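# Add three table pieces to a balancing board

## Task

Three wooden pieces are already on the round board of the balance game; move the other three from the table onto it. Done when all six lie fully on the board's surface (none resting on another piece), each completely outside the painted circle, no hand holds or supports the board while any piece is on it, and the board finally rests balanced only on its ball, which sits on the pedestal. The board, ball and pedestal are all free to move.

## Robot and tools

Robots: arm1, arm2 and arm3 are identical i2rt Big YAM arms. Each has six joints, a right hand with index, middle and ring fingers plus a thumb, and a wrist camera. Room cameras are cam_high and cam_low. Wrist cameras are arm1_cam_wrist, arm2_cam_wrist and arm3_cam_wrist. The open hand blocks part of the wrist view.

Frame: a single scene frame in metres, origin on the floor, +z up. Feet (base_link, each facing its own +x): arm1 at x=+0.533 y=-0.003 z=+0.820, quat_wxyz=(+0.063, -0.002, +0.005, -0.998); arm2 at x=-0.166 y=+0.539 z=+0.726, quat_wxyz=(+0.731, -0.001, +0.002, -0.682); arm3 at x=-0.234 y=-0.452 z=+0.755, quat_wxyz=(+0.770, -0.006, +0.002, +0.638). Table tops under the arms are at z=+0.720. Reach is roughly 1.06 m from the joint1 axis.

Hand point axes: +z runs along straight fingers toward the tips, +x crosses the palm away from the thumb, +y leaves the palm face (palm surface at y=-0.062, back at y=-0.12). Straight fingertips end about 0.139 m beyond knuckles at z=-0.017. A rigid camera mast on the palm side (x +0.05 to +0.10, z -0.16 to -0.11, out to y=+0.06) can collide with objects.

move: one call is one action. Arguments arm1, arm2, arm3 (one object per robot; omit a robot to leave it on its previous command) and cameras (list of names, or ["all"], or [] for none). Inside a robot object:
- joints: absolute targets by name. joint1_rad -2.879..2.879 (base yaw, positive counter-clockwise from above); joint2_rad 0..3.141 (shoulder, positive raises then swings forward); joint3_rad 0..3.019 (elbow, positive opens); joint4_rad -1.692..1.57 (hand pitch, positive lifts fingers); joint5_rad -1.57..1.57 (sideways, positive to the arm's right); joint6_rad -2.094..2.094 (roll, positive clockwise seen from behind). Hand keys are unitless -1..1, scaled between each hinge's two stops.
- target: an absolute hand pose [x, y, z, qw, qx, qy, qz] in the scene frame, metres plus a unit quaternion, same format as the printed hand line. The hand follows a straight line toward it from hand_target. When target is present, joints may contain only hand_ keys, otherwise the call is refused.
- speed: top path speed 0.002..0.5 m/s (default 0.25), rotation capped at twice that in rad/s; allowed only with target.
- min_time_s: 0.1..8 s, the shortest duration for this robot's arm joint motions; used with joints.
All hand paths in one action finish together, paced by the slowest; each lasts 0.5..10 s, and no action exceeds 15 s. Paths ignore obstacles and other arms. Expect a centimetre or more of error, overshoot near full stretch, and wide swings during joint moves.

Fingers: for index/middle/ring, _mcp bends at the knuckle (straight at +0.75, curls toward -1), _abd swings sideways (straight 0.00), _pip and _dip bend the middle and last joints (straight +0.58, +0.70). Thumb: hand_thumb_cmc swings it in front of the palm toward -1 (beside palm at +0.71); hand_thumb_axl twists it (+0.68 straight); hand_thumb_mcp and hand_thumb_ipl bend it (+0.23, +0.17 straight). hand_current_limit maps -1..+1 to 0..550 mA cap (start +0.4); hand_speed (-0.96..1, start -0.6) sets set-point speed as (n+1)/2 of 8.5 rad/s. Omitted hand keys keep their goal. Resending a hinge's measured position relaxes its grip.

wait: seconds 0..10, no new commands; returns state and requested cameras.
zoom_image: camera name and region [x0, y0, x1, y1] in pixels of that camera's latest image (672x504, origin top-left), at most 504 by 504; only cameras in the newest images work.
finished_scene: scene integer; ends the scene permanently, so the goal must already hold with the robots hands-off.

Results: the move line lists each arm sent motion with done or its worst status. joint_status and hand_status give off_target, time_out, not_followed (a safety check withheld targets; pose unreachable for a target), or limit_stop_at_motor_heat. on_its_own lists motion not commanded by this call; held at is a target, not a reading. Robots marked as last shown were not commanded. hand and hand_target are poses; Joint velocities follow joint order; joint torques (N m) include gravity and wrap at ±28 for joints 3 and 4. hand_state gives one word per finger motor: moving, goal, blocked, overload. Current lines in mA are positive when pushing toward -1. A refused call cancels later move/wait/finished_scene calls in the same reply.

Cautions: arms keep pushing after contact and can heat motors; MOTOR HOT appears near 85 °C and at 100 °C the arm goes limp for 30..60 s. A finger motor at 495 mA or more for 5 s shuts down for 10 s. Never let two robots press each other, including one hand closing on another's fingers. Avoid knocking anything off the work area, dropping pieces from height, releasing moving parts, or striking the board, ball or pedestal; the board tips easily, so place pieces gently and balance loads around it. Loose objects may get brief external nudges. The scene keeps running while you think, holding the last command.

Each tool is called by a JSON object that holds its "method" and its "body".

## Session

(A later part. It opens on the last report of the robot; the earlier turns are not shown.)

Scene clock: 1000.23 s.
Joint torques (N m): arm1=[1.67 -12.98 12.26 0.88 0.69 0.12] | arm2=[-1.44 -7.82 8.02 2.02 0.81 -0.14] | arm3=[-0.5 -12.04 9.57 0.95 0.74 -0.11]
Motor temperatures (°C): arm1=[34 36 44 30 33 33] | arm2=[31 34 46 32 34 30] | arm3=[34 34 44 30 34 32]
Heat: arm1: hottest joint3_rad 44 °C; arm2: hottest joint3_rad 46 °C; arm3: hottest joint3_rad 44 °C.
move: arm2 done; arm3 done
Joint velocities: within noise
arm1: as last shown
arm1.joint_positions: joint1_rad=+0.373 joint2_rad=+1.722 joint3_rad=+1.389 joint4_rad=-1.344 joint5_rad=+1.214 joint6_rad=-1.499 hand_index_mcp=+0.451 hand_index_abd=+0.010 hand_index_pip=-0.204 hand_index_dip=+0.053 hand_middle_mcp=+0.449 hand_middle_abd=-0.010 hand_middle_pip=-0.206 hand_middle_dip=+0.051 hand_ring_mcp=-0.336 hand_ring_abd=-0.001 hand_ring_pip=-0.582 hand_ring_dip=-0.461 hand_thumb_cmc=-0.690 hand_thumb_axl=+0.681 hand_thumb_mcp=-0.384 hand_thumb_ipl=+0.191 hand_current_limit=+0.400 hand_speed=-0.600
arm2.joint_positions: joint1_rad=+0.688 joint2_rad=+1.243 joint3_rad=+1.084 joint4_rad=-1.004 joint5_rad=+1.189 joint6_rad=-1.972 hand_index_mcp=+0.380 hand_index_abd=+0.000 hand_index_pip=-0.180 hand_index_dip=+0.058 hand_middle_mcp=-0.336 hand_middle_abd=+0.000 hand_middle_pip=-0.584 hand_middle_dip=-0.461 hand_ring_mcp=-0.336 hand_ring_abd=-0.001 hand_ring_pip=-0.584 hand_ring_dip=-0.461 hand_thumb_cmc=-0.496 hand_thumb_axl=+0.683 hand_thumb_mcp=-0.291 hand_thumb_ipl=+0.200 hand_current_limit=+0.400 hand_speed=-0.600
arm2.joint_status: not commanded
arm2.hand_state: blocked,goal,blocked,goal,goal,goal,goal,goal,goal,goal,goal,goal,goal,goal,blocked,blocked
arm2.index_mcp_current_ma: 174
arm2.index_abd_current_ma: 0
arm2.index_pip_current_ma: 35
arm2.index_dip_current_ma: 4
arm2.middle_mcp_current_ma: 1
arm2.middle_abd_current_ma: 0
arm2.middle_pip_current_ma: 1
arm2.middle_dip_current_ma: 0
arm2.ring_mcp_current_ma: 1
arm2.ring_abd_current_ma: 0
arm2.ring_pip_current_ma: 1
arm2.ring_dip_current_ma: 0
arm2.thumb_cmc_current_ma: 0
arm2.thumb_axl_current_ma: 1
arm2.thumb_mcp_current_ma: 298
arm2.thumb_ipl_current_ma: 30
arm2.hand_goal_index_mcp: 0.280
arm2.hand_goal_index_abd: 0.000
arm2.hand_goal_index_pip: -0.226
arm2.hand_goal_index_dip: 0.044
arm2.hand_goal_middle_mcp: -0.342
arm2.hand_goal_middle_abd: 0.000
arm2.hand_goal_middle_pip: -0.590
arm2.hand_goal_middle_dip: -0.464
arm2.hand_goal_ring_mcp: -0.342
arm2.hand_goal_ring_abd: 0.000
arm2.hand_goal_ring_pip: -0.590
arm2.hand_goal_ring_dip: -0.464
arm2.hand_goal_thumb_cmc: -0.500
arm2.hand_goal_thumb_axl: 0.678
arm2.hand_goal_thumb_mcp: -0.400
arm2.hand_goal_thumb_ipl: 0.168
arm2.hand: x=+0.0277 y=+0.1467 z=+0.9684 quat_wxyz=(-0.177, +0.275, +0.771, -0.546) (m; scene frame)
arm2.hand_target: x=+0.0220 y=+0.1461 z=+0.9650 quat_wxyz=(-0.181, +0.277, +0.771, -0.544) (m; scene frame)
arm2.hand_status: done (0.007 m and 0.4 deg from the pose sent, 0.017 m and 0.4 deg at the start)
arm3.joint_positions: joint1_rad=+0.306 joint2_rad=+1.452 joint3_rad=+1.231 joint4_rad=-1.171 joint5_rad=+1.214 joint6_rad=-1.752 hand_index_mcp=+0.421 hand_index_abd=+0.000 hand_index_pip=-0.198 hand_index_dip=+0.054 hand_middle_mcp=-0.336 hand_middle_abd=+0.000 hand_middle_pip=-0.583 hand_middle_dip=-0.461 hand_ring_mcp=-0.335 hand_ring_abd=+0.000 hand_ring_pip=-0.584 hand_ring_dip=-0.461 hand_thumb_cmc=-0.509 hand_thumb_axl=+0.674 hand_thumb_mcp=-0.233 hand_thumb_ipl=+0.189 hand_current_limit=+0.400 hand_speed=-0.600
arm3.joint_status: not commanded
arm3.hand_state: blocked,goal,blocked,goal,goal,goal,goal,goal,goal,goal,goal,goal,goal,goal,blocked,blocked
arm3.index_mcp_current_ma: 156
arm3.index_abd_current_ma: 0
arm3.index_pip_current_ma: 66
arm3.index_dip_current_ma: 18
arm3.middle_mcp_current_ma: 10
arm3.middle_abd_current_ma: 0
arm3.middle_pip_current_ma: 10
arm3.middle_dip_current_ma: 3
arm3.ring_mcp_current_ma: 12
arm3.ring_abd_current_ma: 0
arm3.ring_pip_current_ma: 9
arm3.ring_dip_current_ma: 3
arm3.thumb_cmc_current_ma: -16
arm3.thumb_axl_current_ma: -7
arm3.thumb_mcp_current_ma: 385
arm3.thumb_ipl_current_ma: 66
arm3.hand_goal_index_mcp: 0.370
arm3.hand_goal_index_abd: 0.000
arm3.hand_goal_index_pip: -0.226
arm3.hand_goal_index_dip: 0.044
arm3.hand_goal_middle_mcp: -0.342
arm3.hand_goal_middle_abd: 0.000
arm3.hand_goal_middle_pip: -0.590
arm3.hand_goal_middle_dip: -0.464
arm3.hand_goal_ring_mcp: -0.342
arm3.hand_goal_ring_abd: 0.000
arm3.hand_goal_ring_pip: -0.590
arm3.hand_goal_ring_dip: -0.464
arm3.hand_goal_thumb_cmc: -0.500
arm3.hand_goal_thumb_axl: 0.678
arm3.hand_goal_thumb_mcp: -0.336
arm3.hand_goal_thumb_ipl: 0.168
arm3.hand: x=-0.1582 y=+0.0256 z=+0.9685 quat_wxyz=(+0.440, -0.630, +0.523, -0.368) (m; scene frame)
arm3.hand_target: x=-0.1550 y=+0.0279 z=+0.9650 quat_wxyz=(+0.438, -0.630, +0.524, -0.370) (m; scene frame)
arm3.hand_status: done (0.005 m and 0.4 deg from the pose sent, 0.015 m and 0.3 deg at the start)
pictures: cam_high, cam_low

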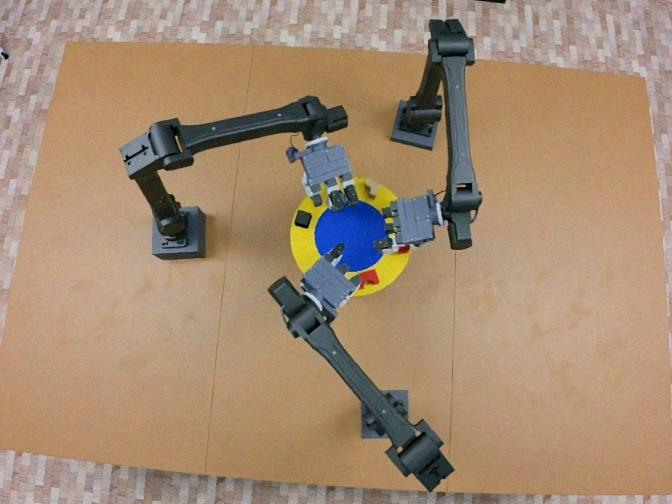

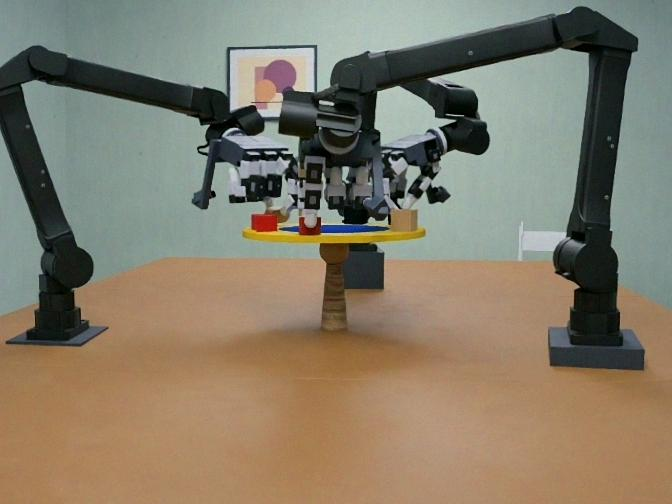

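{"method": "move", "body": {"arm1": {"target": [0.0023, -0.1487, 0.9880, -0.5568, 0.7962, 0.1895, -0.1449], "speed": 0.05}, "arm2": {"target": [0.0220, 0.1460, 0.9590, -0.1803, 0.2770, 0.7711, -0.5439], "speed": 0.05}, "arm3": {"target": [-0.1550, 0.0280, 0.9600, 0.4381, -0.6301, 0.5242, -0.3706], "speed": 0.05}, "cameras": ["cam_high", "cam_low"]}}

{"method": "zoom_image", "body": {"camera": "cam_low", "region": [230, 190, 330, 250]}}

{"method": "zoom_image", "body": {"camera": "cam_low", "region": [330, 190, 430, 250]}}

Scene clock: 1008.83 s.
Joint torques (N m): arm1=[1.61 -13.22 11.78 0.85 0.71 0.14] | arm2=[-1.2 -7.18 8.02 2.04 0.8 -0.13] | arm3=[-0.5 -12.1 9.54 0.95 0.74 -0.11]
Motor temperatures (°C): arm1=[34 36 45 30 33 33] | arm2=[31 34 45 32 34 30] | arm3=[34 33 43 30 34 32]
Heat: arm1: hottest joint3_rad 45 °C; arm2: hottest joint3_rad 45 °C; arm3: hottest joint3_rad 43 °C.
move: arm1 off_target; arm2 done; arm3 done
Joint velocities: within noise
arm1.joint_positions: joint1_rad=+0.373 joint2_rad=+1.722 joint3_rad=+1.389 joint4_rad=-1.340 joint5_rad=+1.214 joint6_rad=-1.497 hand_index_mcp=+0.451 hand_index_abd=+0.010 hand_index_pip=-0.204 hand_index_dip=+0.053 hand_middle_mcp=+0.449 hand_middle_abd=-0.010 hand_middle_pip=-0.206 hand_middle_dip=+0.051 hand_ring_mcp=-0.336 hand_ring_abd=-0.001 hand_ring_pip=-0.582 hand_ring_dip=-0.461 hand_thumb_cmc=-0.690 hand_thumb_axl=+0.681 hand_thumb_mcp=-0.384 hand_thumb_ipl=+0.191 hand_current_limit=+0.400 hand_speed=-0.600
arm1.joint_status: not commanded
arm1.hand_state: blocked,goal,blocked,goal,blocked,goal,goal,goal,goal,goal,goal,goal,goal,goal,blocked,blocked
arm1.index_mcp_current_ma: 128
arm1.index_abd_current_ma: 10
arm1.index_pip_current_ma: 35
arm1.index_dip_current_ma: 10
arm1.middle_mcp_current_ma: 119
arm1.middle_abd_current_ma: -9
arm1.middle_pip_current_ma: 31
arm1.middle_dip_current_ma: 8
arm1.ring_mcp_current_ma: 6
arm1.ring_abd_current_ma: 0
arm1.ring_pip_current_ma: 8
arm1.ring_dip_current_ma: 2
arm1.thumb_cmc_current_ma: 3
arm1.thumb_axl_current_ma: 3
arm1.thumb_mcp_current_ma: 385
arm1.thumb_ipl_current_ma: 57
arm1.hand_goal_index_mcp: 0.400
arm1.hand_goal_index_abd: 0.000
arm1.hand_goal_index_pip: -0.226
arm1.hand_goal_index_dip: 0.044
arm1.hand_goal_middle_mcp: 0.400
arm1.hand_goal_middle_abd: 0.000
arm1.hand_goal_middle_pip: -0.226
arm1.hand_goal_middle_dip: 0.044
arm1.hand_goal_ring_mcp: -0.342
arm1.hand_goal_ring_abd: 0.000
arm1.hand_goal_ring_pip: -0.590
arm1.hand_goal_ring_dip: -0.464
arm1.hand_goal_thumb_cmc: -0.694
arm1.hand_goal_thumb_axl: 0.678
arm1.hand_goal_thumb_mcp: -0.500
arm1.hand_goal_thumb_ipl: 0.168
arm1.hand: x=+0.0179 y=-0.1334 z=+0.9773 quat_wxyz=(-0.562, +0.793, +0.201, -0.122) (m; scene frame)
arm1.hand_target: x=+0.0033 y=-0.1485 z=+0.9883 quat_wxyz=(-0.556, +0.796, +0.190, -0.145) (m; scene frame)
arm1.hand_status: off_target (0.024 m and 3.0 deg from the pose sent, 0.025 m and 3.3 deg at the start)
arm2.joint_positions: joint1_rad=+0.688 joint2_rad=+1.243 joint3_rad=+1.071 joint4_rad=-0.988 joint5_rad=+1.189 joint6_rad=-1.972 hand_index_mcp=+0.380 hand_index_abd=+0.000 hand_index_pip=-0.180 hand_index_dip=+0.058 hand_middle_mcp=-0.336 hand_middle_abd=+0.000 hand_middle_pip=-0.584 hand_middle_dip=-0.461 hand_ring_mcp=-0.336 hand_ring_abd=-0.001 hand_ring_pip=-0.584 hand_ring_dip=-0.461 hand_thumb_cmc=-0.496 hand_thumb_axl=+0.683 hand_thumb_mcp=-0.291 hand_thumb_ipl=+0.200 hand_current_limit=+0.400 hand_speed=-0.600
arm2.joint_status: not commanded
arm2.hand_state: blocked,goal,blocked,goal,goal,goal,goal,goal,goal,goal,goal,goal,goal,goal,blocked,blocked
arm2.index_mcp_current_ma: 174
arm2.index_abd_current_ma: 0
arm2.index_pip_current_ma: 35
arm2.index_dip_current_ma: 4
arm2.middle_mcp_current_ma: 1
arm2.middle_abd_current_ma: 0
arm2.middle_pip_current_ma: 1
arm2.middle_dip_current_ma: 0
arm2.ring_mcp_current_ma: 1
arm2.ring_abd_current_ma: 0
arm2.ring_pip_current_ma: 1
arm2.ring_dip_current_ma: 0
arm2.thumb_cmc_current_ma: 0
arm2.thumb_axl_current_ma: 1
arm2.thumb_mcp_current_ma: 298
arm2.thumb_ipl_current_ma: 30
arm2.hand_goal_index_mcp: 0.280
arm2.hand_goal_index_abd: 0.000
arm2.hand_goal_index_pip: -0.226
arm2.hand_goal_index_dip: 0.044
arm2.hand_goal_middle_mcp: -0.342
arm2.hand_goal_middle_abd: 0.000
arm2.hand_goal_middle_pip: -0.590
arm2.hand_goal_middle_dip: -0.464
arm2.hand_goal_ring_mcp: -0.342
arm2.hand_goal_ring_abd: 0.000
arm2.hand_goal_ring_pip: -0.590
arm2.hand_goal_ring_dip: -0.464
arm2.hand_goal_thumb_cmc: -0.500
arm2.hand_goal_thumb_axl: 0.678
arm2.hand_goal_thumb_mcp: -0.400
arm2.hand_goal_thumb_ipl: 0.168
arm2.hand: x=+0.0275 y=+0.1468 z=+0.9636 quat_wxyz=(-0.176, +0.276, +0.771, -0.546) (m; scene frame)
arm2.hand_target: x=+0.0220 y=+0.1460 z=+0.9591 quat_wxyz=(-0.180, +0.277, +0.771, -0.544) (m; scene frame)
arm2.hand_status: done (0.007 m and 0.5 deg from the pose sent, 0.011 m and 0.4 deg at the start)
arm3.joint_positions: joint1_rad=+0.306 joint2_rad=+1.455 joint3_rad=+1.221 joint4_rad=-1.157 joint5_rad=+1.214 joint6_rad=-1.752 hand_index_mcp=+0.421 hand_index_abd=+0.000 hand_index_pip=-0.198 hand_index_dip=+0.054 hand_middle_mcp=-0.336 hand_middle_abd=+0.000 hand_middle_pip=-0.583 hand_middle_dip=-0.461 hand_ring_mcp=-0.335 hand_ring_abd=+0.000 hand_ring_pip=-0.584 hand_ring_dip=-0.461 hand_thumb_cmc=-0.509 hand_thumb_axl=+0.674 hand_thumb_mcp=-0.233 hand_thumb_ipl=+0.189 hand_current_limit=+0.400 hand_speed=-0.600
arm3.joint_status: not commanded
arm3.hand_state: blocked,goal,blocked,goal,goal,goal,goal,goal,goal,goal,goal,goal,goal,goal,blocked,blocked
arm3.index_mcp_current_ma: 156
arm3.index_abd_current_ma: 0
arm3.index_pip_current_ma: 66
arm3.index_dip_current_ma: 18
arm3.middle_mcp_current_ma: 10
arm3.middle_abd_current_ma: 0
arm3.middle_pip_current_ma: 10
arm3.middle_dip_current_ma: 3
arm3.ring_mcp_current_ma: 12
arm3.ring_abd_current_ma: 0
arm3.ring_pip_current_ma: 9
arm3.ring_dip_current_ma: 3
arm3.thumb_cmc_current_ma: -16
arm3.thumb_axl_current_ma: -7
arm3.thumb_mcp_current_ma: 385
arm3.thumb_ipl_current_ma: 66
arm3.hand_goal_index_mcp: 0.370
arm3.hand_goal_index_abd: 0.000
arm3.hand_goal_index_pip: -0.226
arm3.hand_goal_index_dip: 0.044
arm3.hand_goal_middle_mcp: -0.342
arm3.hand_goal_middle_abd: 0.000
arm3.hand_goal_middle_pip: -0.590
arm3.hand_goal_middle_dip: -0.464
arm3.hand_goal_ring_mcp: -0.342
arm3.hand_goal_ring_abd: 0.000
arm3.hand_goal_ring_pip: -0.590
arm3.hand_goal_ring_dip: -0.464
arm3.hand_goal_thumb_cmc: -0.500
arm3.hand_goal_thumb_axl: 0.678
arm3.hand_goal_thumb_mcp: -0.336
arm3.hand_goal_thumb_ipl: 0.168
arm3.hand: x=-0.1582 y=+0.0256 z=+0.9636 quat_wxyz=(+0.440, -0.630, +0.523, -0.368) (m; scene frame)
arm3.hand_target: x=-0.1550 y=+0.0279 z=+0.9600 quat_wxyz=(+0.438, -0.630, +0.524, -0.370) (m; scene frame)
arm3.hand_status: done (0.005 m and 0.4 deg from the pose sent, 0.009 m and 0.4 deg at the start)
pictures: cam_high, cam_low

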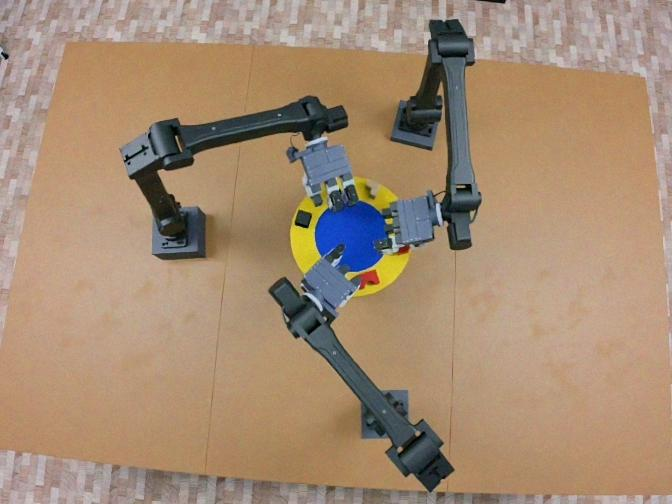

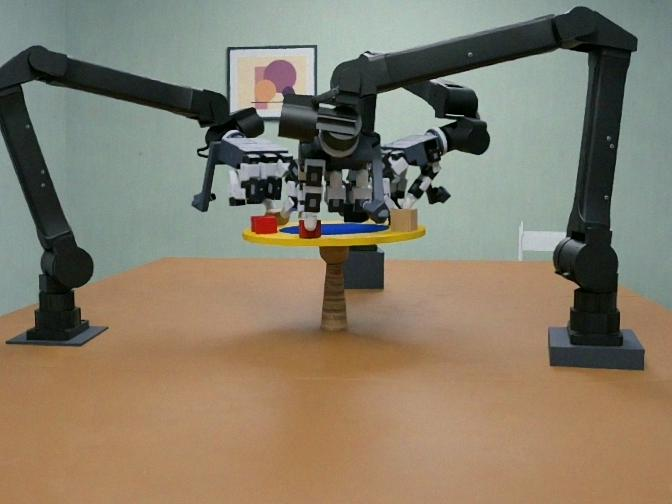

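Scaled by 5.040 from the camera's 672x504 image, which has a finer 960x720 frame.

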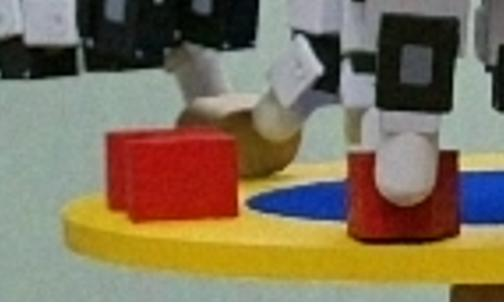

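Scaled by 5.040 from the camera's 672x504 image, which has a finer 960x720 frame.

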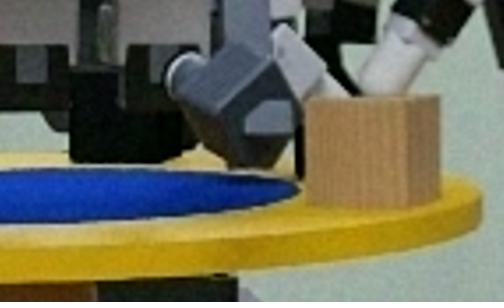

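{"method": "move", "body": {"arm1": {"joints": {"hand_index_mcp": 0.440, "hand_middle_mcp": 0.438, "hand_thumb_mcp": -0.405}}, "arm2": {"joints": {"hand_index_mcp": 0.365, "hand_thumb_mcp": -0.310}}, "arm3": {"joints": {"hand_index_mcp": 0.408, "hand_thumb_mcp": -0.253}}, "cameras": ["cam_low"]}}

{"method": "zoom_image", "body": {"camera": "cam_low", "region": [230, 190, 430, 250]}}

Scene clock: 1020.27 s.
Joint torques (N m): arm1=[1.55 -12.63 11.59 0.79 0.71 0.12] | arm2=[-0.91 -7.59 7.86 2 0.84 -0.13] | arm3=[-0.5 -12.1 9.54 0.95 0.74 -0.11]
Motor temperatures (°C): arm1=[34 37 45 30 33 33] | arm2=[31 34 44 32 34 30] | arm3=[34 34 43 30 34 32]
Heat: arm1: hottest joint3_rad 45 °C; arm2: hottest joint3_rad 44 °C; arm3: hottest joint3_rad 43 °C.
move: arm1 off_target; arm2 off_target; arm3 off_target
Joint velocities: within noise
arm1.joint_positions: joint1_rad=+0.373 joint2_rad=+1.722 joint3_rad=+1.389 joint4_rad=-1.340 joint5_rad=+1.214 joint6_rad=-1.497 hand_index_mcp=+0.456 hand_index_abd=+0.010 hand_index_pip=-0.205 hand_index_dip=+0.053 hand_middle_mcp=+0.454 hand_middle_abd=-0.010 hand_middle_pip=-0.207 hand_middle_dip=+0.051 hand_ring_mcp=-0.336 hand_ring_abd=-0.001 hand_ring_pip=-0.582 hand_ring_dip=-0.461 hand_thumb_cmc=-0.690 hand_thumb_axl=+0.681 hand_thumb_mcp=-0.380 hand_thumb_ipl=+0.189 hand_current_limit=+0.400 hand_speed=-0.600
arm1.joint_status: hand_thumb_mcp off_target (ended at -0.380, target -0.405); the others done
arm1.hand_state: goal,goal,blocked,goal,goal,goal,goal,goal,goal,goal,goal,goal,goal,goal,blocked,blocked
arm1.index_mcp_current_ma: 25
arm1.index_abd_current_ma: 10
arm1.index_pip_current_ma: 33
arm1.index_dip_current_ma: 10
arm1.middle_mcp_current_ma: 24
arm1.middle_abd_current_ma: -9
arm1.middle_pip_current_ma: 30
arm1.middle_dip_current_ma: 8
arm1.ring_mcp_current_ma: 6
arm1.ring_abd_current_ma: 0
arm1.ring_pip_current_ma: 8
arm1.ring_dip_current_ma: 2
arm1.thumb_cmc_current_ma: 3
arm1.thumb_axl_current_ma: 3
arm1.thumb_mcp_current_ma: 60
arm1.thumb_ipl_current_ma: 52
arm1.hand_goal_index_mcp: 0.440
arm1.hand_goal_index_abd: 0.000
arm1.hand_goal_index_pip: -0.226
arm1.hand_goal_index_dip: 0.044
arm1.hand_goal_middle_mcp: 0.438
arm1.hand_goal_middle_abd: 0.000
arm1.hand_goal_middle_pip: -0.226
arm1.hand_goal_middle_dip: 0.044
arm1.hand_goal_ring_mcp: -0.342
arm1.hand_goal_ring_abd: 0.000
arm1.hand_goal_ring_pip: -0.590
arm1.hand_goal_ring_dip: -0.464
arm1.hand_goal_thumb_cmc: -0.694
arm1.hand_goal_thumb_axl: 0.678
arm1.hand_goal_thumb_mcp: -0.404
arm1.hand_goal_thumb_ipl: 0.168
arm1.hand: x=+0.0179 y=-0.1334 z=+0.9773 quat_wxyz=(-0.562, +0.793, +0.201, -0.122) (m; scene frame)
arm1.hand_target: x=+0.0033 y=-0.1484 z=+0.9883 quat_wxyz=(-0.556, +0.796, +0.190, -0.145) (m; scene frame)
arm1.hand_status: not commanded
arm2.joint_positions: joint1_rad=+0.688 joint2_rad=+1.243 joint3_rad=+1.070 joint4_rad=-0.988 joint5_rad=+1.188 joint6_rad=-1.972 hand_index_mcp=+0.396 hand_index_abd=+0.000 hand_index_pip=-0.186 hand_index_dip=+0.058 hand_middle_mcp=-0.336 hand_middle_abd=+0.000 hand_middle_pip=-0.584 hand_middle_dip=-0.461 hand_ring_mcp=-0.336 hand_ring_abd=-0.001 hand_ring_pip=-0.584 hand_ring_dip=-0.461 hand_thumb_cmc=-0.496 hand_thumb_axl=+0.683 hand_thumb_mcp=-0.287 hand_thumb_ipl=+0.195 hand_current_limit=+0.400 hand_speed=-0.600
arm2.joint_status: hand_index_mcp off_target (ended at +0.396, target +0.365); hand_thumb_mcp off_target (ended at -0.287, target -0.310)
arm2.hand_state: blocked,goal,blocked,goal,goal,goal,goal,goal,goal,goal,goal,goal,goal,goal,blocked,blocked
arm2.index_mcp_current_ma: 17
arm2.index_abd_current_ma: 0
arm2.index_pip_current_ma: 26
arm2.index_dip_current_ma: 4
arm2.middle_mcp_current_ma: 1
arm2.middle_abd_current_ma: 0
arm2.middle_pip_current_ma: 1
arm2.middle_dip_current_ma: 0
arm2.ring_mcp_current_ma: 1
arm2.ring_abd_current_ma: 0
arm2.ring_pip_current_ma: 1
arm2.ring_dip_current_ma: 0
arm2.thumb_cmc_current_ma: 0
arm2.thumb_axl_current_ma: 1
arm2.thumb_mcp_current_ma: 14
arm2.thumb_ipl_current_ma: 22
arm2.hand_goal_index_mcp: 0.366
arm2.hand_goal_index_abd: 0.000
arm2.hand_goal_index_pip: -0.226
arm2.hand_goal_index_dip: 0.044
arm2.hand_goal_middle_mcp: -0.342
arm2.hand_goal_middle_abd: 0.000
arm2.hand_goal_middle_pip: -0.590
arm2.hand_goal_middle_dip: -0.464
arm2.hand_goal_ring_mcp: -0.342
arm2.hand_goal_ring_abd: 0.000
arm2.hand_goal_ring_pip: -0.590
arm2.hand_goal_ring_dip: -0.464
arm2.hand_goal_thumb_cmc: -0.500
arm2.hand_goal_thumb_axl: 0.678
arm2.hand_goal_thumb_mcp: -0.310
arm2.hand_goal_thumb_ipl: 0.168
arm2.hand: x=+0.0276 y=+0.1469 z=+0.9634 quat_wxyz=(-0.176, +0.276, +0.771, -0.546) (m; scene frame)
arm2.hand_target: x=+0.0220 y=+0.1461 z=+0.9590 quat_wxyz=(-0.180, +0.277, +0.771, -0.544) (m; scene frame)
arm2.hand_status: not commanded
arm3.joint_positions: joint1_rad=+0.306 joint2_rad=+1.455 joint3_rad=+1.221 joint4_rad=-1.157 joint5_rad=+1.214 joint6_rad=-1.752 hand_index_mcp=+0.430 hand_index_abd=+0.000 hand_index_pip=-0.201 hand_index_dip=+0.054 hand_middle_mcp=-0.336 hand_middle_abd=+0.000 hand_middle_pip=-0.583 hand_middle_dip=-0.461 hand_ring_mcp=-0.335 hand_ring_abd=+0.000 hand_ring_pip=-0.584 hand_ring_dip=-0.461 hand_thumb_cmc=-0.509 hand_thumb_axl=+0.674 hand_thumb_mcp=-0.230 hand_thumb_ipl=+0.188 hand_current_limit=+0.400 hand_speed=-0.600
arm3.joint_status: hand_index_mcp off_target (ended at +0.430, target +0.408); hand_thumb_mcp off_target (ended at -0.230, target -0.253)
arm3.hand_state: blocked,goal,blocked,goal,goal,goal,goal,goal,goal,goal,goal,goal,goal,goal,blocked,goal
arm3.index_mcp_current_ma: 52
arm3.index_abd_current_ma: 0
arm3.index_pip_current_ma: 58
arm3.index_dip_current_ma: 18
arm3.middle_mcp_current_ma: 10
arm3.middle_abd_current_ma: 0
arm3.middle_pip_current_ma: 10
arm3.middle_dip_current_ma: 3
arm3.ring_mcp_current_ma: 12
arm3.ring_abd_current_ma: 0
arm3.ring_pip_current_ma: 9
arm3.ring_dip_current_ma: 3
arm3.thumb_cmc_current_ma: -16
arm3.thumb_axl_current_ma: -7
arm3.thumb_mcp_current_ma: 67
arm3.thumb_ipl_current_ma: 62
arm3.hand_goal_index_mcp: 0.408
arm3.hand_goal_index_abd: 0.000
arm3.hand_goal_index_pip: -0.226
arm3.hand_goal_index_dip: 0.044
arm3.hand_goal_middle_mcp: -0.342
arm3.hand_goal_middle_abd: 0.000
arm3.hand_goal_middle_pip: -0.590
arm3.hand_goal_middle_dip: -0.464
arm3.hand_goal_ring_mcp: -0.342
arm3.hand_goal_ring_abd: 0.000
arm3.hand_goal_ring_pip: -0.590
arm3.hand_goal_ring_dip: -0.464
arm3.hand_goal_thumb_cmc: -0.500
arm3.hand_goal_thumb_axl: 0.678
arm3.hand_goal_thumb_mcp: -0.252
arm3.hand_goal_thumb_ipl: 0.168
arm3.hand: x=-0.1582 y=+0.0256 z=+0.9636 quat_wxyz=(+0.440, -0.630, +0.523, -0.368) (m; scene frame)
arm3.hand_target: x=-0.1550 y=+0.0279 z=+0.9600 quat_wxyz=(+0.438, -0.630, +0.524, -0.370) (m; scene frame)
arm3.hand_status: not commanded
pictures: cam_low

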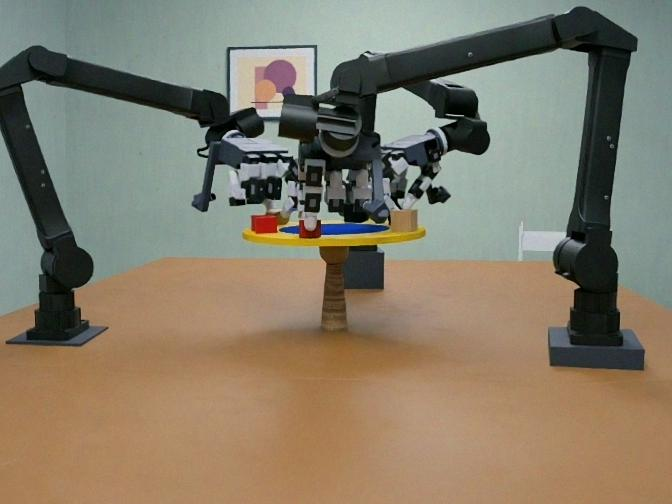

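Scaled by 2.520 from the camera's 672x504 image, which has a finer 960x720 frame.

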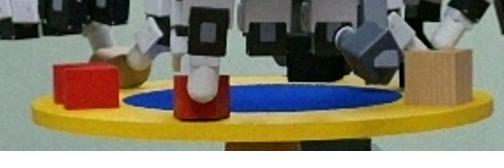

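{"method": "move", "body": {"arm1": {"joints": {"hand_index_mcp": 0.63, "hand_middle_mcp": 0.63, "hand_thumb_mcp": -0.18}}, "arm2": {"joints": {"hand_index_mcp": 0.57, "hand_thumb_mcp": -0.11}}, "arm3": {"joints": {"hand_index_mcp": 0.60, "hand_thumb_mcp": -0.06}}, "cameras": ["all"]}}

{"method": "zoom_image", "body": {"camera": "cam_low", "region": [230, 180, 440, 300]}}

Scene clock: 1029.40 s.
Joint torques (N m): arm1=[1.9 -13.04 11.63 0.72 0.72 0.14] | arm2=[-0.79 -7.47 7.82 2.02 0.81 -0.12] | arm3=[-0.5 -12.16 9.54 0.95 0.74 -0.11]
Motor temperatures (°C): arm1=[34 37 45 30 33 33] | arm2=[31 34 44 32 34 30] | arm3=[34 34 43 30 34 32]
Heat: arm1: hottest joint3_rad 45 °C; arm2: hottest joint3_rad 44 °C; arm3: hottest joint3_rad 43 °C.
move: arm1 done; arm2 done; arm3 done
Joint velocities: within noise
arm1.joint_positions: joint1_rad=+0.373 joint2_rad=+1.722 joint3_rad=+1.389 joint4_rad=-1.340 joint5_rad=+1.214 joint6_rad=-1.497 hand_index_mcp=+0.613 hand_index_abd=+0.003 hand_index_pip=-0.224 hand_index_dip=+0.047 hand_middle_mcp=+0.614 hand_middle_abd=-0.003 hand_middle_pip=-0.224 hand_middle_dip=+0.047 hand_ring_mcp=-0.336 hand_ring_abd=-0.001 hand_ring_pip=-0.582 hand_ring_dip=-0.461 hand_thumb_cmc=-0.690 hand_thumb_axl=+0.681 hand_thumb_mcp=-0.181 hand_thumb_ipl=+0.171 hand_current_limit=+0.400 hand_speed=-0.600
arm1.joint_status: all done
arm1.hand_state: goal,goal,goal,goal,goal,goal,goal,goal,goal,goal,goal,goal,goal,goal,goal,goal
arm1.index_mcp_current_ma: -26
arm1.index_abd_current_ma: 2
arm1.index_pip_current_ma: 2
arm1.index_dip_current_ma: 2
arm1.middle_mcp_current_ma: -25
arm1.middle_abd_current_ma: -1
arm1.middle_pip_current_ma: 2
arm1.middle_dip_current_ma: 2
arm1.ring_mcp_current_ma: 6
arm1.ring_abd_current_ma: 0
arm1.ring_pip_current_ma: 8
arm1.ring_dip_current_ma: 2
arm1.thumb_cmc_current_ma: 3
arm1.thumb_axl_current_ma: 3
arm1.thumb_mcp_current_ma: -1
arm1.thumb_ipl_current_ma: 3
arm1.hand_goal_index_mcp: 0.630
arm1.hand_goal_index_abd: 0.000
arm1.hand_goal_index_pip: -0.226
arm1.hand_goal_index_dip: 0.044
arm1.hand_goal_middle_mcp: 0.630
arm1.hand_goal_middle_abd: 0.000
arm1.hand_goal_middle_pip: -0.226
arm1.hand_goal_middle_dip: 0.044
arm1.hand_goal_ring_mcp: -0.342
arm1.hand_goal_ring_abd: 0.000
arm1.hand_goal_ring_pip: -0.590
arm1.hand_goal_ring_dip: -0.464
arm1.hand_goal_thumb_cmc: -0.694
arm1.hand_goal_thumb_axl: 0.678
arm1.hand_goal_thumb_mcp: -0.180
arm1.hand_goal_thumb_ipl: 0.168
arm1.hand: x=+0.0180 y=-0.1336 z=+0.9773 quat_wxyz=(-0.562, +0.793, +0.201, -0.123) (m; scene frame)
arm1.hand_target: x=+0.0033 y=-0.1485 z=+0.9883 quat_wxyz=(-0.556, +0.796, +0.190, -0.145) (m; scene frame)
arm1.hand_status: not commanded
arm2.joint_positions: joint1_rad=+0.688 joint2_rad=+1.243 joint3_rad=+1.070 joint4_rad=-0.988 joint5_rad=+1.188 joint6_rad=-1.972 hand_index_mcp=+0.554 hand_index_abd=+0.000 hand_index_pip=-0.223 hand_index_dip=+0.048 hand_middle_mcp=-0.336 hand_middle_abd=+0.000 hand_middle_pip=-0.584 hand_middle_dip=-0.461 hand_ring_mcp=-0.336 hand_ring_abd=-0.001 hand_ring_pip=-0.584 hand_ring_dip=-0.461 hand_thumb_cmc=-0.499 hand_thumb_axl=+0.680 hand_thumb_mcp=-0.111 hand_thumb_ipl=+0.171 hand_current_limit=+0.400 hand_speed=-0.600
arm2.joint_status: all done
arm2.hand_state: goal,goal,goal,goal,goal,goal,goal,goal,goal,goal,goal,goal,goal,goal,goal,goal
arm2.index_mcp_current_ma: -5
arm2.index_abd_current_ma: 0
arm2.index_pip_current_ma: 0
arm2.index_dip_current_ma: 0
arm2.middle_mcp_current_ma: 1
arm2.middle_abd_current_ma: 0
arm2.middle_pip_current_ma: 1
arm2.middle_dip_current_ma: 0
arm2.ring_mcp_current_ma: 1
arm2.ring_abd_current_ma: 0
arm2.ring_pip_current_ma: 1
arm2.ring_dip_current_ma: 0
arm2.thumb_cmc_current_ma: 0
arm2.thumb_axl_current_ma: 0
arm2.thumb_mcp_current_ma: 0
arm2.thumb_ipl_current_ma: 0
arm2.hand_goal_index_mcp: 0.570
arm2.hand_goal_index_abd: 0.000
arm2.hand_goal_index_pip: -0.226
arm2.hand_goal_index_dip: 0.044
arm2.hand_goal_middle_mcp: -0.342
arm2.hand_goal_middle_abd: 0.000
arm2.hand_goal_middle_pip: -0.590
arm2.hand_goal_middle_dip: -0.464
arm2.hand_goal_ring_mcp: -0.342
arm2.hand_goal_ring_abd: 0.000
arm2.hand_goal_ring_pip: -0.590
arm2.hand_goal_ring_dip: -0.464
arm2.hand_goal_thumb_cmc: -0.500
arm2.hand_goal_thumb_axl: 0.678
arm2.hand_goal_thumb_mcp: -0.110
arm2.hand_goal_thumb_ipl: 0.168
arm2.hand: x=+0.0276 y=+0.1469 z=+0.9634 quat_wxyz=(-0.176, +0.276, +0.771, -0.546) (m; scene frame)
arm2.hand_target: x=+0.0221 y=+0.1461 z=+0.9590 quat_wxyz=(-0.180, +0.277, +0.771, -0.544) (m; scene frame)
arm2.hand_status: not commanded
arm3.joint_positions: joint1_rad=+0.306 joint2_rad=+1.455 joint3_rad=+1.221 joint4_rad=-1.157 joint5_rad=+1.214 joint6_rad=-1.752 hand_index_mcp=+0.584 hand_index_abd=+0.000 hand_index_pip=-0.224 hand_index_dip=+0.048 hand_middle_mcp=-0.336 hand_middle_abd=+0.000 hand_middle_pip=-0.583 hand_middle_dip=-0.461 hand_ring_mcp=-0.335 hand_ring_abd=+0.000 hand_ring_pip=-0.584 hand_ring_dip=-0.461 hand_thumb_cmc=-0.505 hand_thumb_axl=+0.676 hand_thumb_mcp=-0.062 hand_thumb_ipl=+0.170 hand_current_limit=+0.400 hand_speed=-0.600
arm3.joint_status: all done
arm3.hand_state: goal,goal,goal,goal,goal,goal,goal,goal,goal,goal,goal,goal,goal,goal,goal,goal
arm3.index_mcp_current_ma: -35
arm3.index_abd_current_ma: 0
arm3.index_pip_current_ma: 3
arm3.index_dip_current_ma: 5
arm3.middle_mcp_current_ma: 10
arm3.middle_abd_current_ma: 0
arm3.middle_pip_current_ma: 10
arm3.middle_dip_current_ma: 3
arm3.ring_mcp_current_ma: 12
arm3.ring_abd_current_ma: 0
arm3.ring_pip_current_ma: 9
arm3.ring_dip_current_ma: 3
arm3.thumb_cmc_current_ma: -7
arm3.thumb_axl_current_ma: -3
arm3.thumb_mcp_current_ma: -2
arm3.thumb_ipl_current_ma: 4
arm3.hand_goal_index_mcp: 0.600
arm3.hand_goal_index_abd: 0.000
arm3.hand_goal_index_pip: -0.226
arm3.hand_goal_index_dip: 0.044
arm3.hand_goal_middle_mcp: -0.342
arm3.hand_goal_middle_abd: 0.000
arm3.hand_goal_middle_pip: -0.590
arm3.hand_goal_middle_dip: -0.464
arm3.hand_goal_ring_mcp: -0.342
arm3.hand_goal_ring_abd: 0.000
arm3.hand_goal_ring_pip: -0.590
arm3.hand_goal_ring_dip: -0.464
arm3.hand_goal_thumb_cmc: -0.500
arm3.hand_goal_thumb_axl: 0.678
arm3.hand_goal_thumb_mcp: -0.060
arm3.hand_goal_thumb_ipl: 0.168
arm3.hand: x=-0.1582 y=+0.0256 z=+0.9636 quat_wxyz=(+0.440, -0.630, +0.523, -0.368) (m; scene frame)
arm3.hand_target: x=-0.1550 y=+0.0279 z=+0.9600 quat_wxyz=(+0.438, -0.630, +0.524, -0.370) (m; scene frame)
arm3.hand_status: not commanded
pictures: arm1_cam_wrist, arm2_cam_wrist, arm3_cam_wrist, cam_high, cam_low

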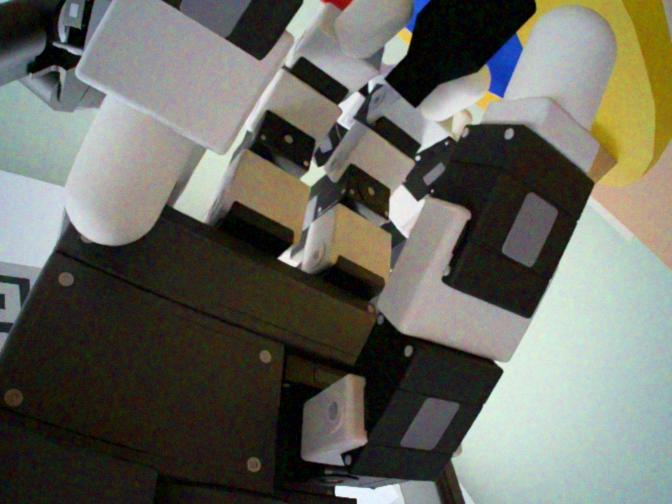

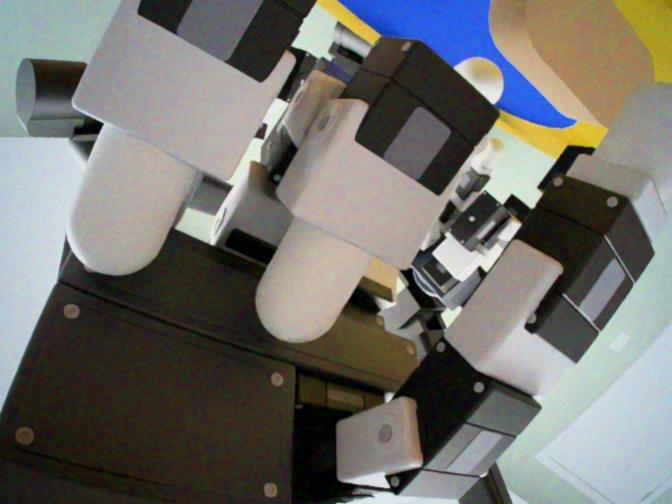

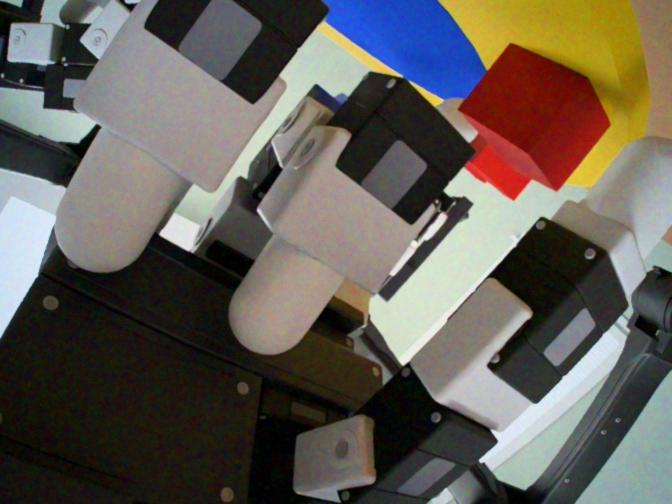

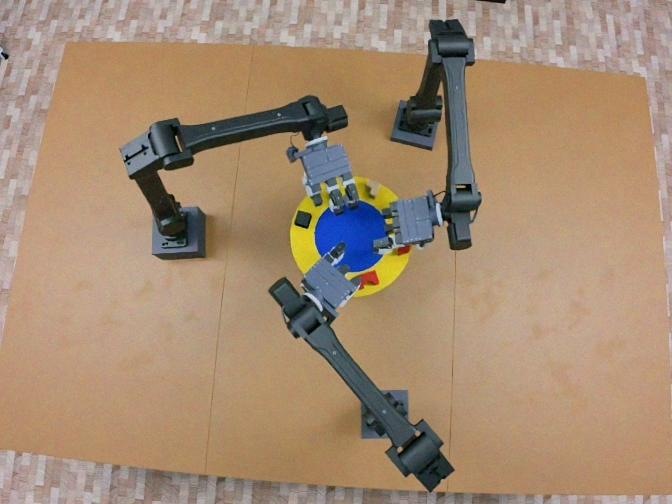

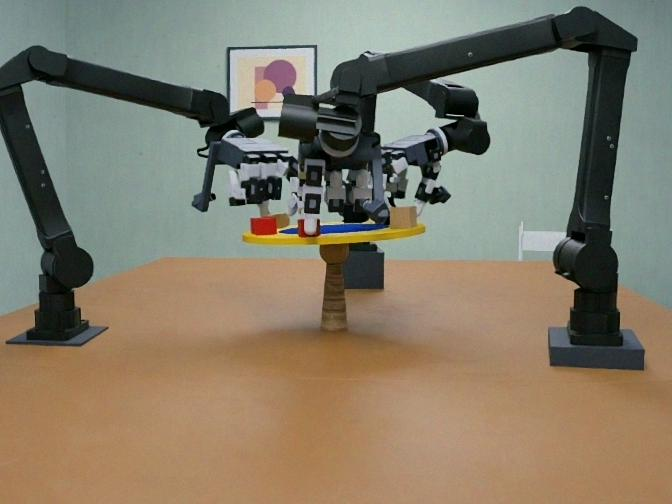

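Scaled by 2.400 from the camera's 672x504 image, which has a finer 960x720 frame.

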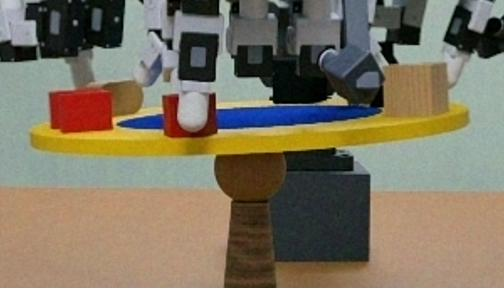

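{"method": "move", "body": {"arm1": {"joints": {"hand_index_mcp": 0.78, "hand_middle_mcp": 0.78, "hand_thumb_mcp": -0.03}}, "arm2": {"joints": {"hand_index_mcp": 0.72, "hand_thumb_mcp": -0.02}}, "arm3": {"joints": {"hand_index_mcp": 0.72, "hand_thumb_mcp": 0.0}}, "cameras": ["all"]}}

{"method": "zoom_image", "body": {"camera": "cam_low", "region": [230, 180, 440, 300]}}

Scene clock: 1049.17 s.
Joint torques (N m): arm1=[1.26 -12.86 11.64 0.8 0.73 0.12] | arm2=[-0.73 -7.18 7.98 1.98 0.83 -0.13] | arm3=[-0.5 -12.04 9.55 0.95 0.74 -0.11]
Motor temperatures (°C): arm1=[34 37 46 30 33 33] | arm2=[31 34 43 32 34 30] | arm3=[34 34 43 30 34 32]
Heat: arm1: hottest joint3_rad 46 °C; arm2: hottest joint3_rad 43 °C; arm3: hottest joint3_rad 43 °C.
move: arm1 done; arm2 done; arm3 done
Joint velocities: within noise
arm1.joint_positions: joint1_rad=+0.373 joint2_rad=+1.722 joint3_rad=+1.389 joint4_rad=-1.340 joint5_rad=+1.214 joint6_rad=-1.497 hand_index_mcp=+0.762 hand_index_abd=+0.003 hand_index_pip=-0.224 hand_index_dip=+0.047 hand_middle_mcp=+0.762 hand_middle_abd=-0.003 hand_middle_pip=-0.224 hand_middle_dip=+0.047 hand_ring_mcp=-0.336 hand_ring_abd=-0.001 hand_ring_pip=-0.582 hand_ring_dip=-0.461 hand_thumb_cmc=-0.690 hand_thumb_axl=+0.681 hand_thumb_mcp=-0.032 hand_thumb_ipl=+0.170 hand_current_limit=+0.400 hand_speed=-0.600
arm1.joint_status: all done
arm1.hand_state: goal,goal,goal,goal,goal,goal,goal,goal,goal,goal,goal,goal,goal,goal,goal,goal
arm1.index_mcp_current_ma: -30
arm1.index_abd_current_ma: 2
arm1.index_pip_current_ma: 1
arm1.index_dip_current_ma: 2
arm1.middle_mcp_current_ma: -29
arm1.middle_abd_current_ma: -1
arm1.middle_pip_current_ma: 1
arm1.middle_dip_current_ma: 2
arm1.ring_mcp_current_ma: 6
arm1.ring_abd_current_ma: 0
arm1.ring_pip_current_ma: 8
arm1.ring_dip_current_ma: 2
arm1.thumb_cmc_current_ma: 3
arm1.thumb_axl_current_ma: 3
arm1.thumb_mcp_current_ma: -2
arm1.thumb_ipl_current_ma: 2
arm1.hand_goal_index_mcp: 0.780
arm1.hand_goal_index_abd: 0.000
arm1.hand_goal_index_pip: -0.226
arm1.hand_goal_index_dip: 0.044
arm1.hand_goal_middle_mcp: 0.780
arm1.hand_goal_middle_abd: 0.000
arm1.hand_goal_middle_pip: -0.226
arm1.hand_goal_middle_dip: 0.044
arm1.hand_goal_ring_mcp: -0.342
arm1.hand_goal_ring_abd: 0.000
arm1.hand_goal_ring_pip: -0.590
arm1.hand_goal_ring_dip: -0.464
arm1.hand_goal_thumb_cmc: -0.694
arm1.hand_goal_thumb_axl: 0.678
arm1.hand_goal_thumb_mcp: -0.030
arm1.hand_goal_thumb_ipl: 0.168
arm1.hand: x=+0.0180 y=-0.1336 z=+0.9773 quat_wxyz=(-0.562, +0.793, +0.201, -0.123) (m; scene frame)
arm1.hand_target: x=+0.0033 y=-0.1484 z=+0.9883 quat_wxyz=(-0.556, +0.796, +0.190, -0.145) (m; scene frame)
arm1.hand_status: not commanded
arm2.joint_positions: joint1_rad=+0.688 joint2_rad=+1.243 joint3_rad=+1.070 joint4_rad=-0.988 joint5_rad=+1.188 joint6_rad=-1.972 hand_index_mcp=+0.701 hand_index_abd=+0.000 hand_index_pip=-0.223 hand_index_dip=+0.048 hand_middle_mcp=-0.336 hand_middle_abd=+0.000 hand_middle_pip=-0.584 hand_middle_dip=-0.461 hand_ring_mcp=-0.336 hand_ring_abd=-0.001 hand_ring_pip=-0.584 hand_ring_dip=-0.461 hand_thumb_cmc=-0.499 hand_thumb_axl=+0.680 hand_thumb_mcp=-0.022 hand_thumb_ipl=+0.170 hand_current_limit=+0.400 hand_speed=-0.600
arm2.joint_status: all done
arm2.hand_state: goal,goal,goal,goal,goal,goal,goal,goal,goal,goal,goal,goal,goal,goal,goal,goal
arm2.index_mcp_current_ma: -7
arm2.index_abd_current_ma: 0
arm2.index_pip_current_ma: 0
arm2.index_dip_current_ma: 0
arm2.middle_mcp_current_ma: 1
arm2.middle_abd_current_ma: 0
arm2.middle_pip_current_ma: 1
arm2.middle_dip_current_ma: 0
arm2.ring_mcp_current_ma: 1
arm2.ring_abd_current_ma: 0
arm2.ring_pip_current_ma: 1
arm2.ring_dip_current_ma: 0
arm2.thumb_cmc_current_ma: 0
arm2.thumb_axl_current_ma: 0
arm2.thumb_mcp_current_ma: 0
arm2.thumb_ipl_current_ma: 0
arm2.hand_goal_index_mcp: 0.720
arm2.hand_goal_index_abd: 0.000
arm2.hand_goal_index_pip: -0.226
arm2.hand_goal_index_dip: 0.044
arm2.hand_goal_middle_mcp: -0.342
arm2.hand_goal_middle_abd: 0.000
arm2.hand_goal_middle_pip: -0.590
arm2.hand_goal_middle_dip: -0.464
arm2.hand_goal_ring_mcp: -0.342
arm2.hand_goal_ring_abd: 0.000
arm2.hand_goal_ring_pip: -0.590
arm2.hand_goal_ring_dip: -0.464
arm2.hand_goal_thumb_cmc: -0.500
arm2.hand_goal_thumb_axl: 0.678
arm2.hand_goal_thumb_mcp: -0.020
arm2.hand_goal_thumb_ipl: 0.168
arm2.hand: x=+0.0276 y=+0.1469 z=+0.9634 quat_wxyz=(-0.176, +0.276, +0.771, -0.546) (m; scene frame)
arm2.hand_target: x=+0.0221 y=+0.1461 z=+0.9590 quat_wxyz=(-0.180, +0.277, +0.771, -0.544) (m; scene frame)
arm2.hand_status: not commanded
arm3.joint_positions: joint1_rad=+0.306 joint2_rad=+1.455 joint3_rad=+1.221 joint4_rad=-1.157 joint5_rad=+1.214 joint6_rad=-1.752 hand_index_mcp=+0.702 hand_index_abd=+0.000 hand_index_pip=-0.224 hand_index_dip=+0.047 hand_middle_mcp=-0.336 hand_middle_abd=+0.000 hand_middle_pip=-0.583 hand_middle_dip=-0.461 hand_ring_mcp=-0.335 hand_ring_abd=+0.000 hand_ring_pip=-0.584 hand_ring_dip=-0.461 hand_thumb_cmc=-0.505 hand_thumb_axl=+0.676 hand_thumb_mcp=-0.002 hand_thumb_ipl=+0.170 hand_current_limit=+0.400 hand_speed=-0.600
arm3.joint_status: all done
arm3.hand_state: goal,goal,goal,goal,goal,goal,goal,goal,goal,goal,goal,goal,goal,goal,goal,goal
arm3.index_mcp_current_ma: -40
arm3.index_abd_current_ma: 0
arm3.index_pip_current_ma: 2
arm3.index_dip_current_ma: 5
arm3.middle_mcp_current_ma: 10
arm3.middle_abd_current_ma: 0
arm3.middle_pip_current_ma: 10
arm3.middle_dip_current_ma: 3
arm3.ring_mcp_current_ma: 12
arm3.ring_abd_current_ma: 0
arm3.ring_pip_current_ma: 9
arm3.ring_dip_current_ma: 3
arm3.thumb_cmc_current_ma: -7
arm3.thumb_axl_current_ma: -3
arm3.thumb_mcp_current_ma: -3
arm3.thumb_ipl_current_ma: 4
arm3.hand_goal_index_mcp: 0.720
arm3.hand_goal_index_abd: 0.000
arm3.hand_goal_index_pip: -0.226
arm3.hand_goal_index_dip: 0.044
arm3.hand_goal_middle_mcp: -0.342
arm3.hand_goal_middle_abd: 0.000
arm3.hand_goal_middle_pip: -0.590
arm3.hand_goal_middle_dip: -0.464
arm3.hand_goal_ring_mcp: -0.342
arm3.hand_goal_ring_abd: 0.000
arm3.hand_goal_ring_pip: -0.590
arm3.hand_goal_ring_dip: -0.464
arm3.hand_goal_thumb_cmc: -0.500
arm3.hand_goal_thumb_axl: 0.678
arm3.hand_goal_thumb_mcp: 0.000
arm3.hand_goal_thumb_ipl: 0.168
arm3.hand: x=-0.1582 y=+0.0256 z=+0.9636 quat_wxyz=(+0.440, -0.630, +0.523, -0.368) (m; scene frame)
arm3.hand_target: x=-0.1551 y=+0.0279 z=+0.9600 quat_wxyz=(+0.438, -0.630, +0.524, -0.370) (m; scene frame)
arm3.hand_status: not commanded
pictures: arm1_cam_wrist, arm2_cam_wrist, arm3_cam_wrist, cam_high, cam_low

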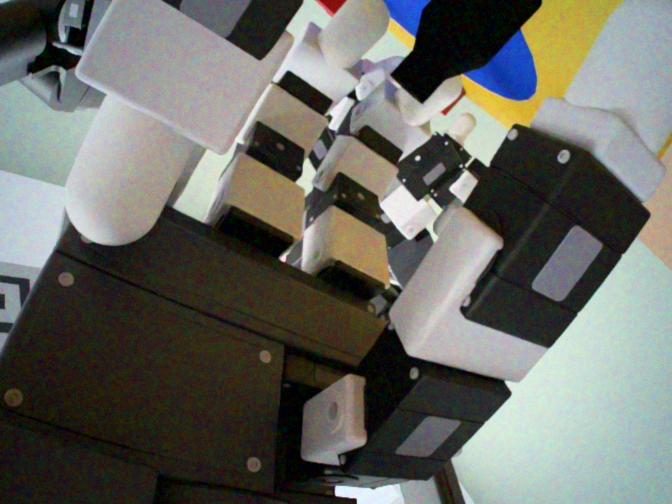

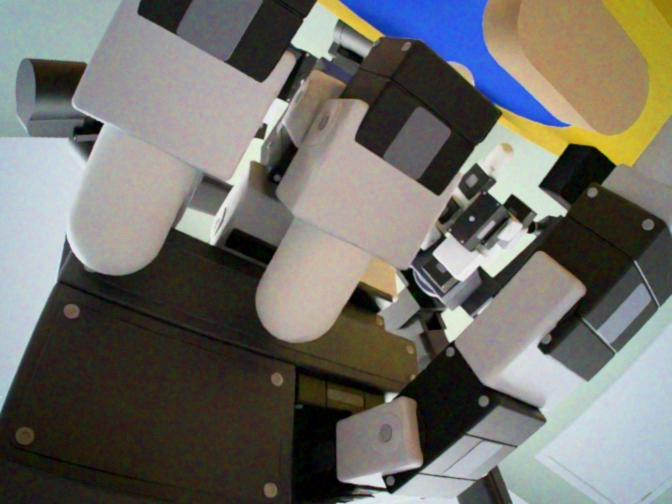

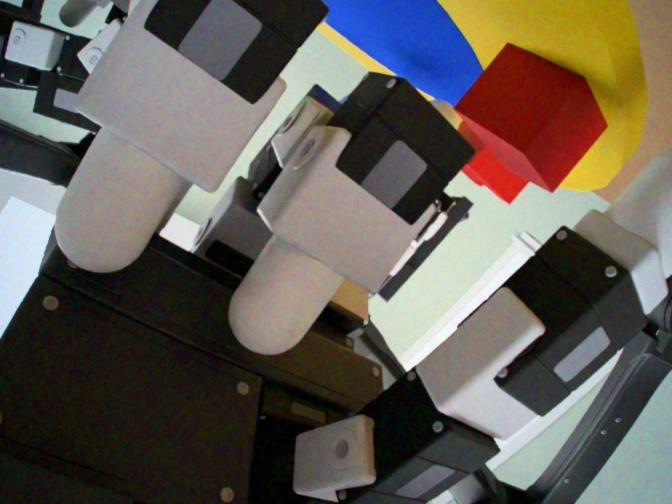

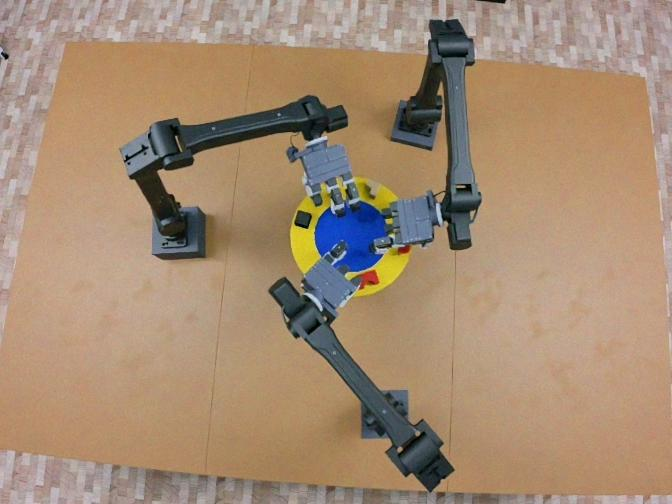

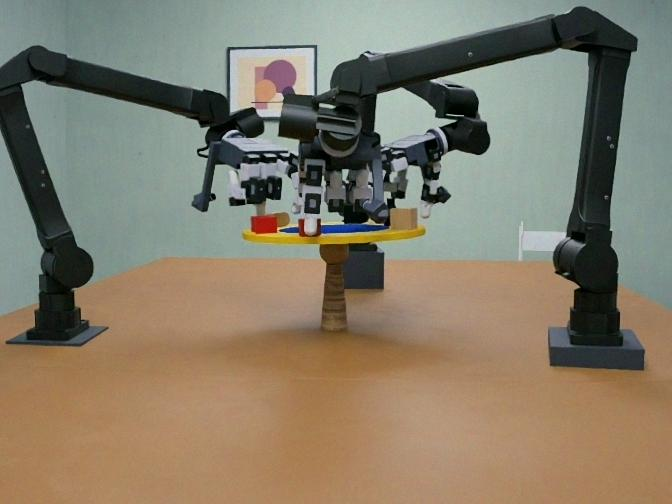

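Scaled by 2.400 from the camera's 672x504 image, which has a finer 960x720 frame.

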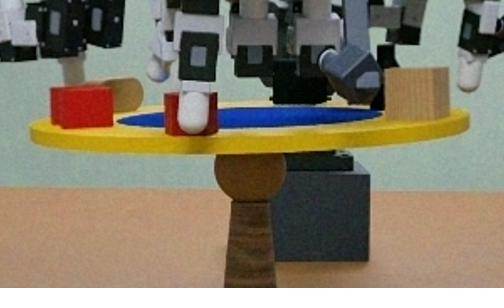

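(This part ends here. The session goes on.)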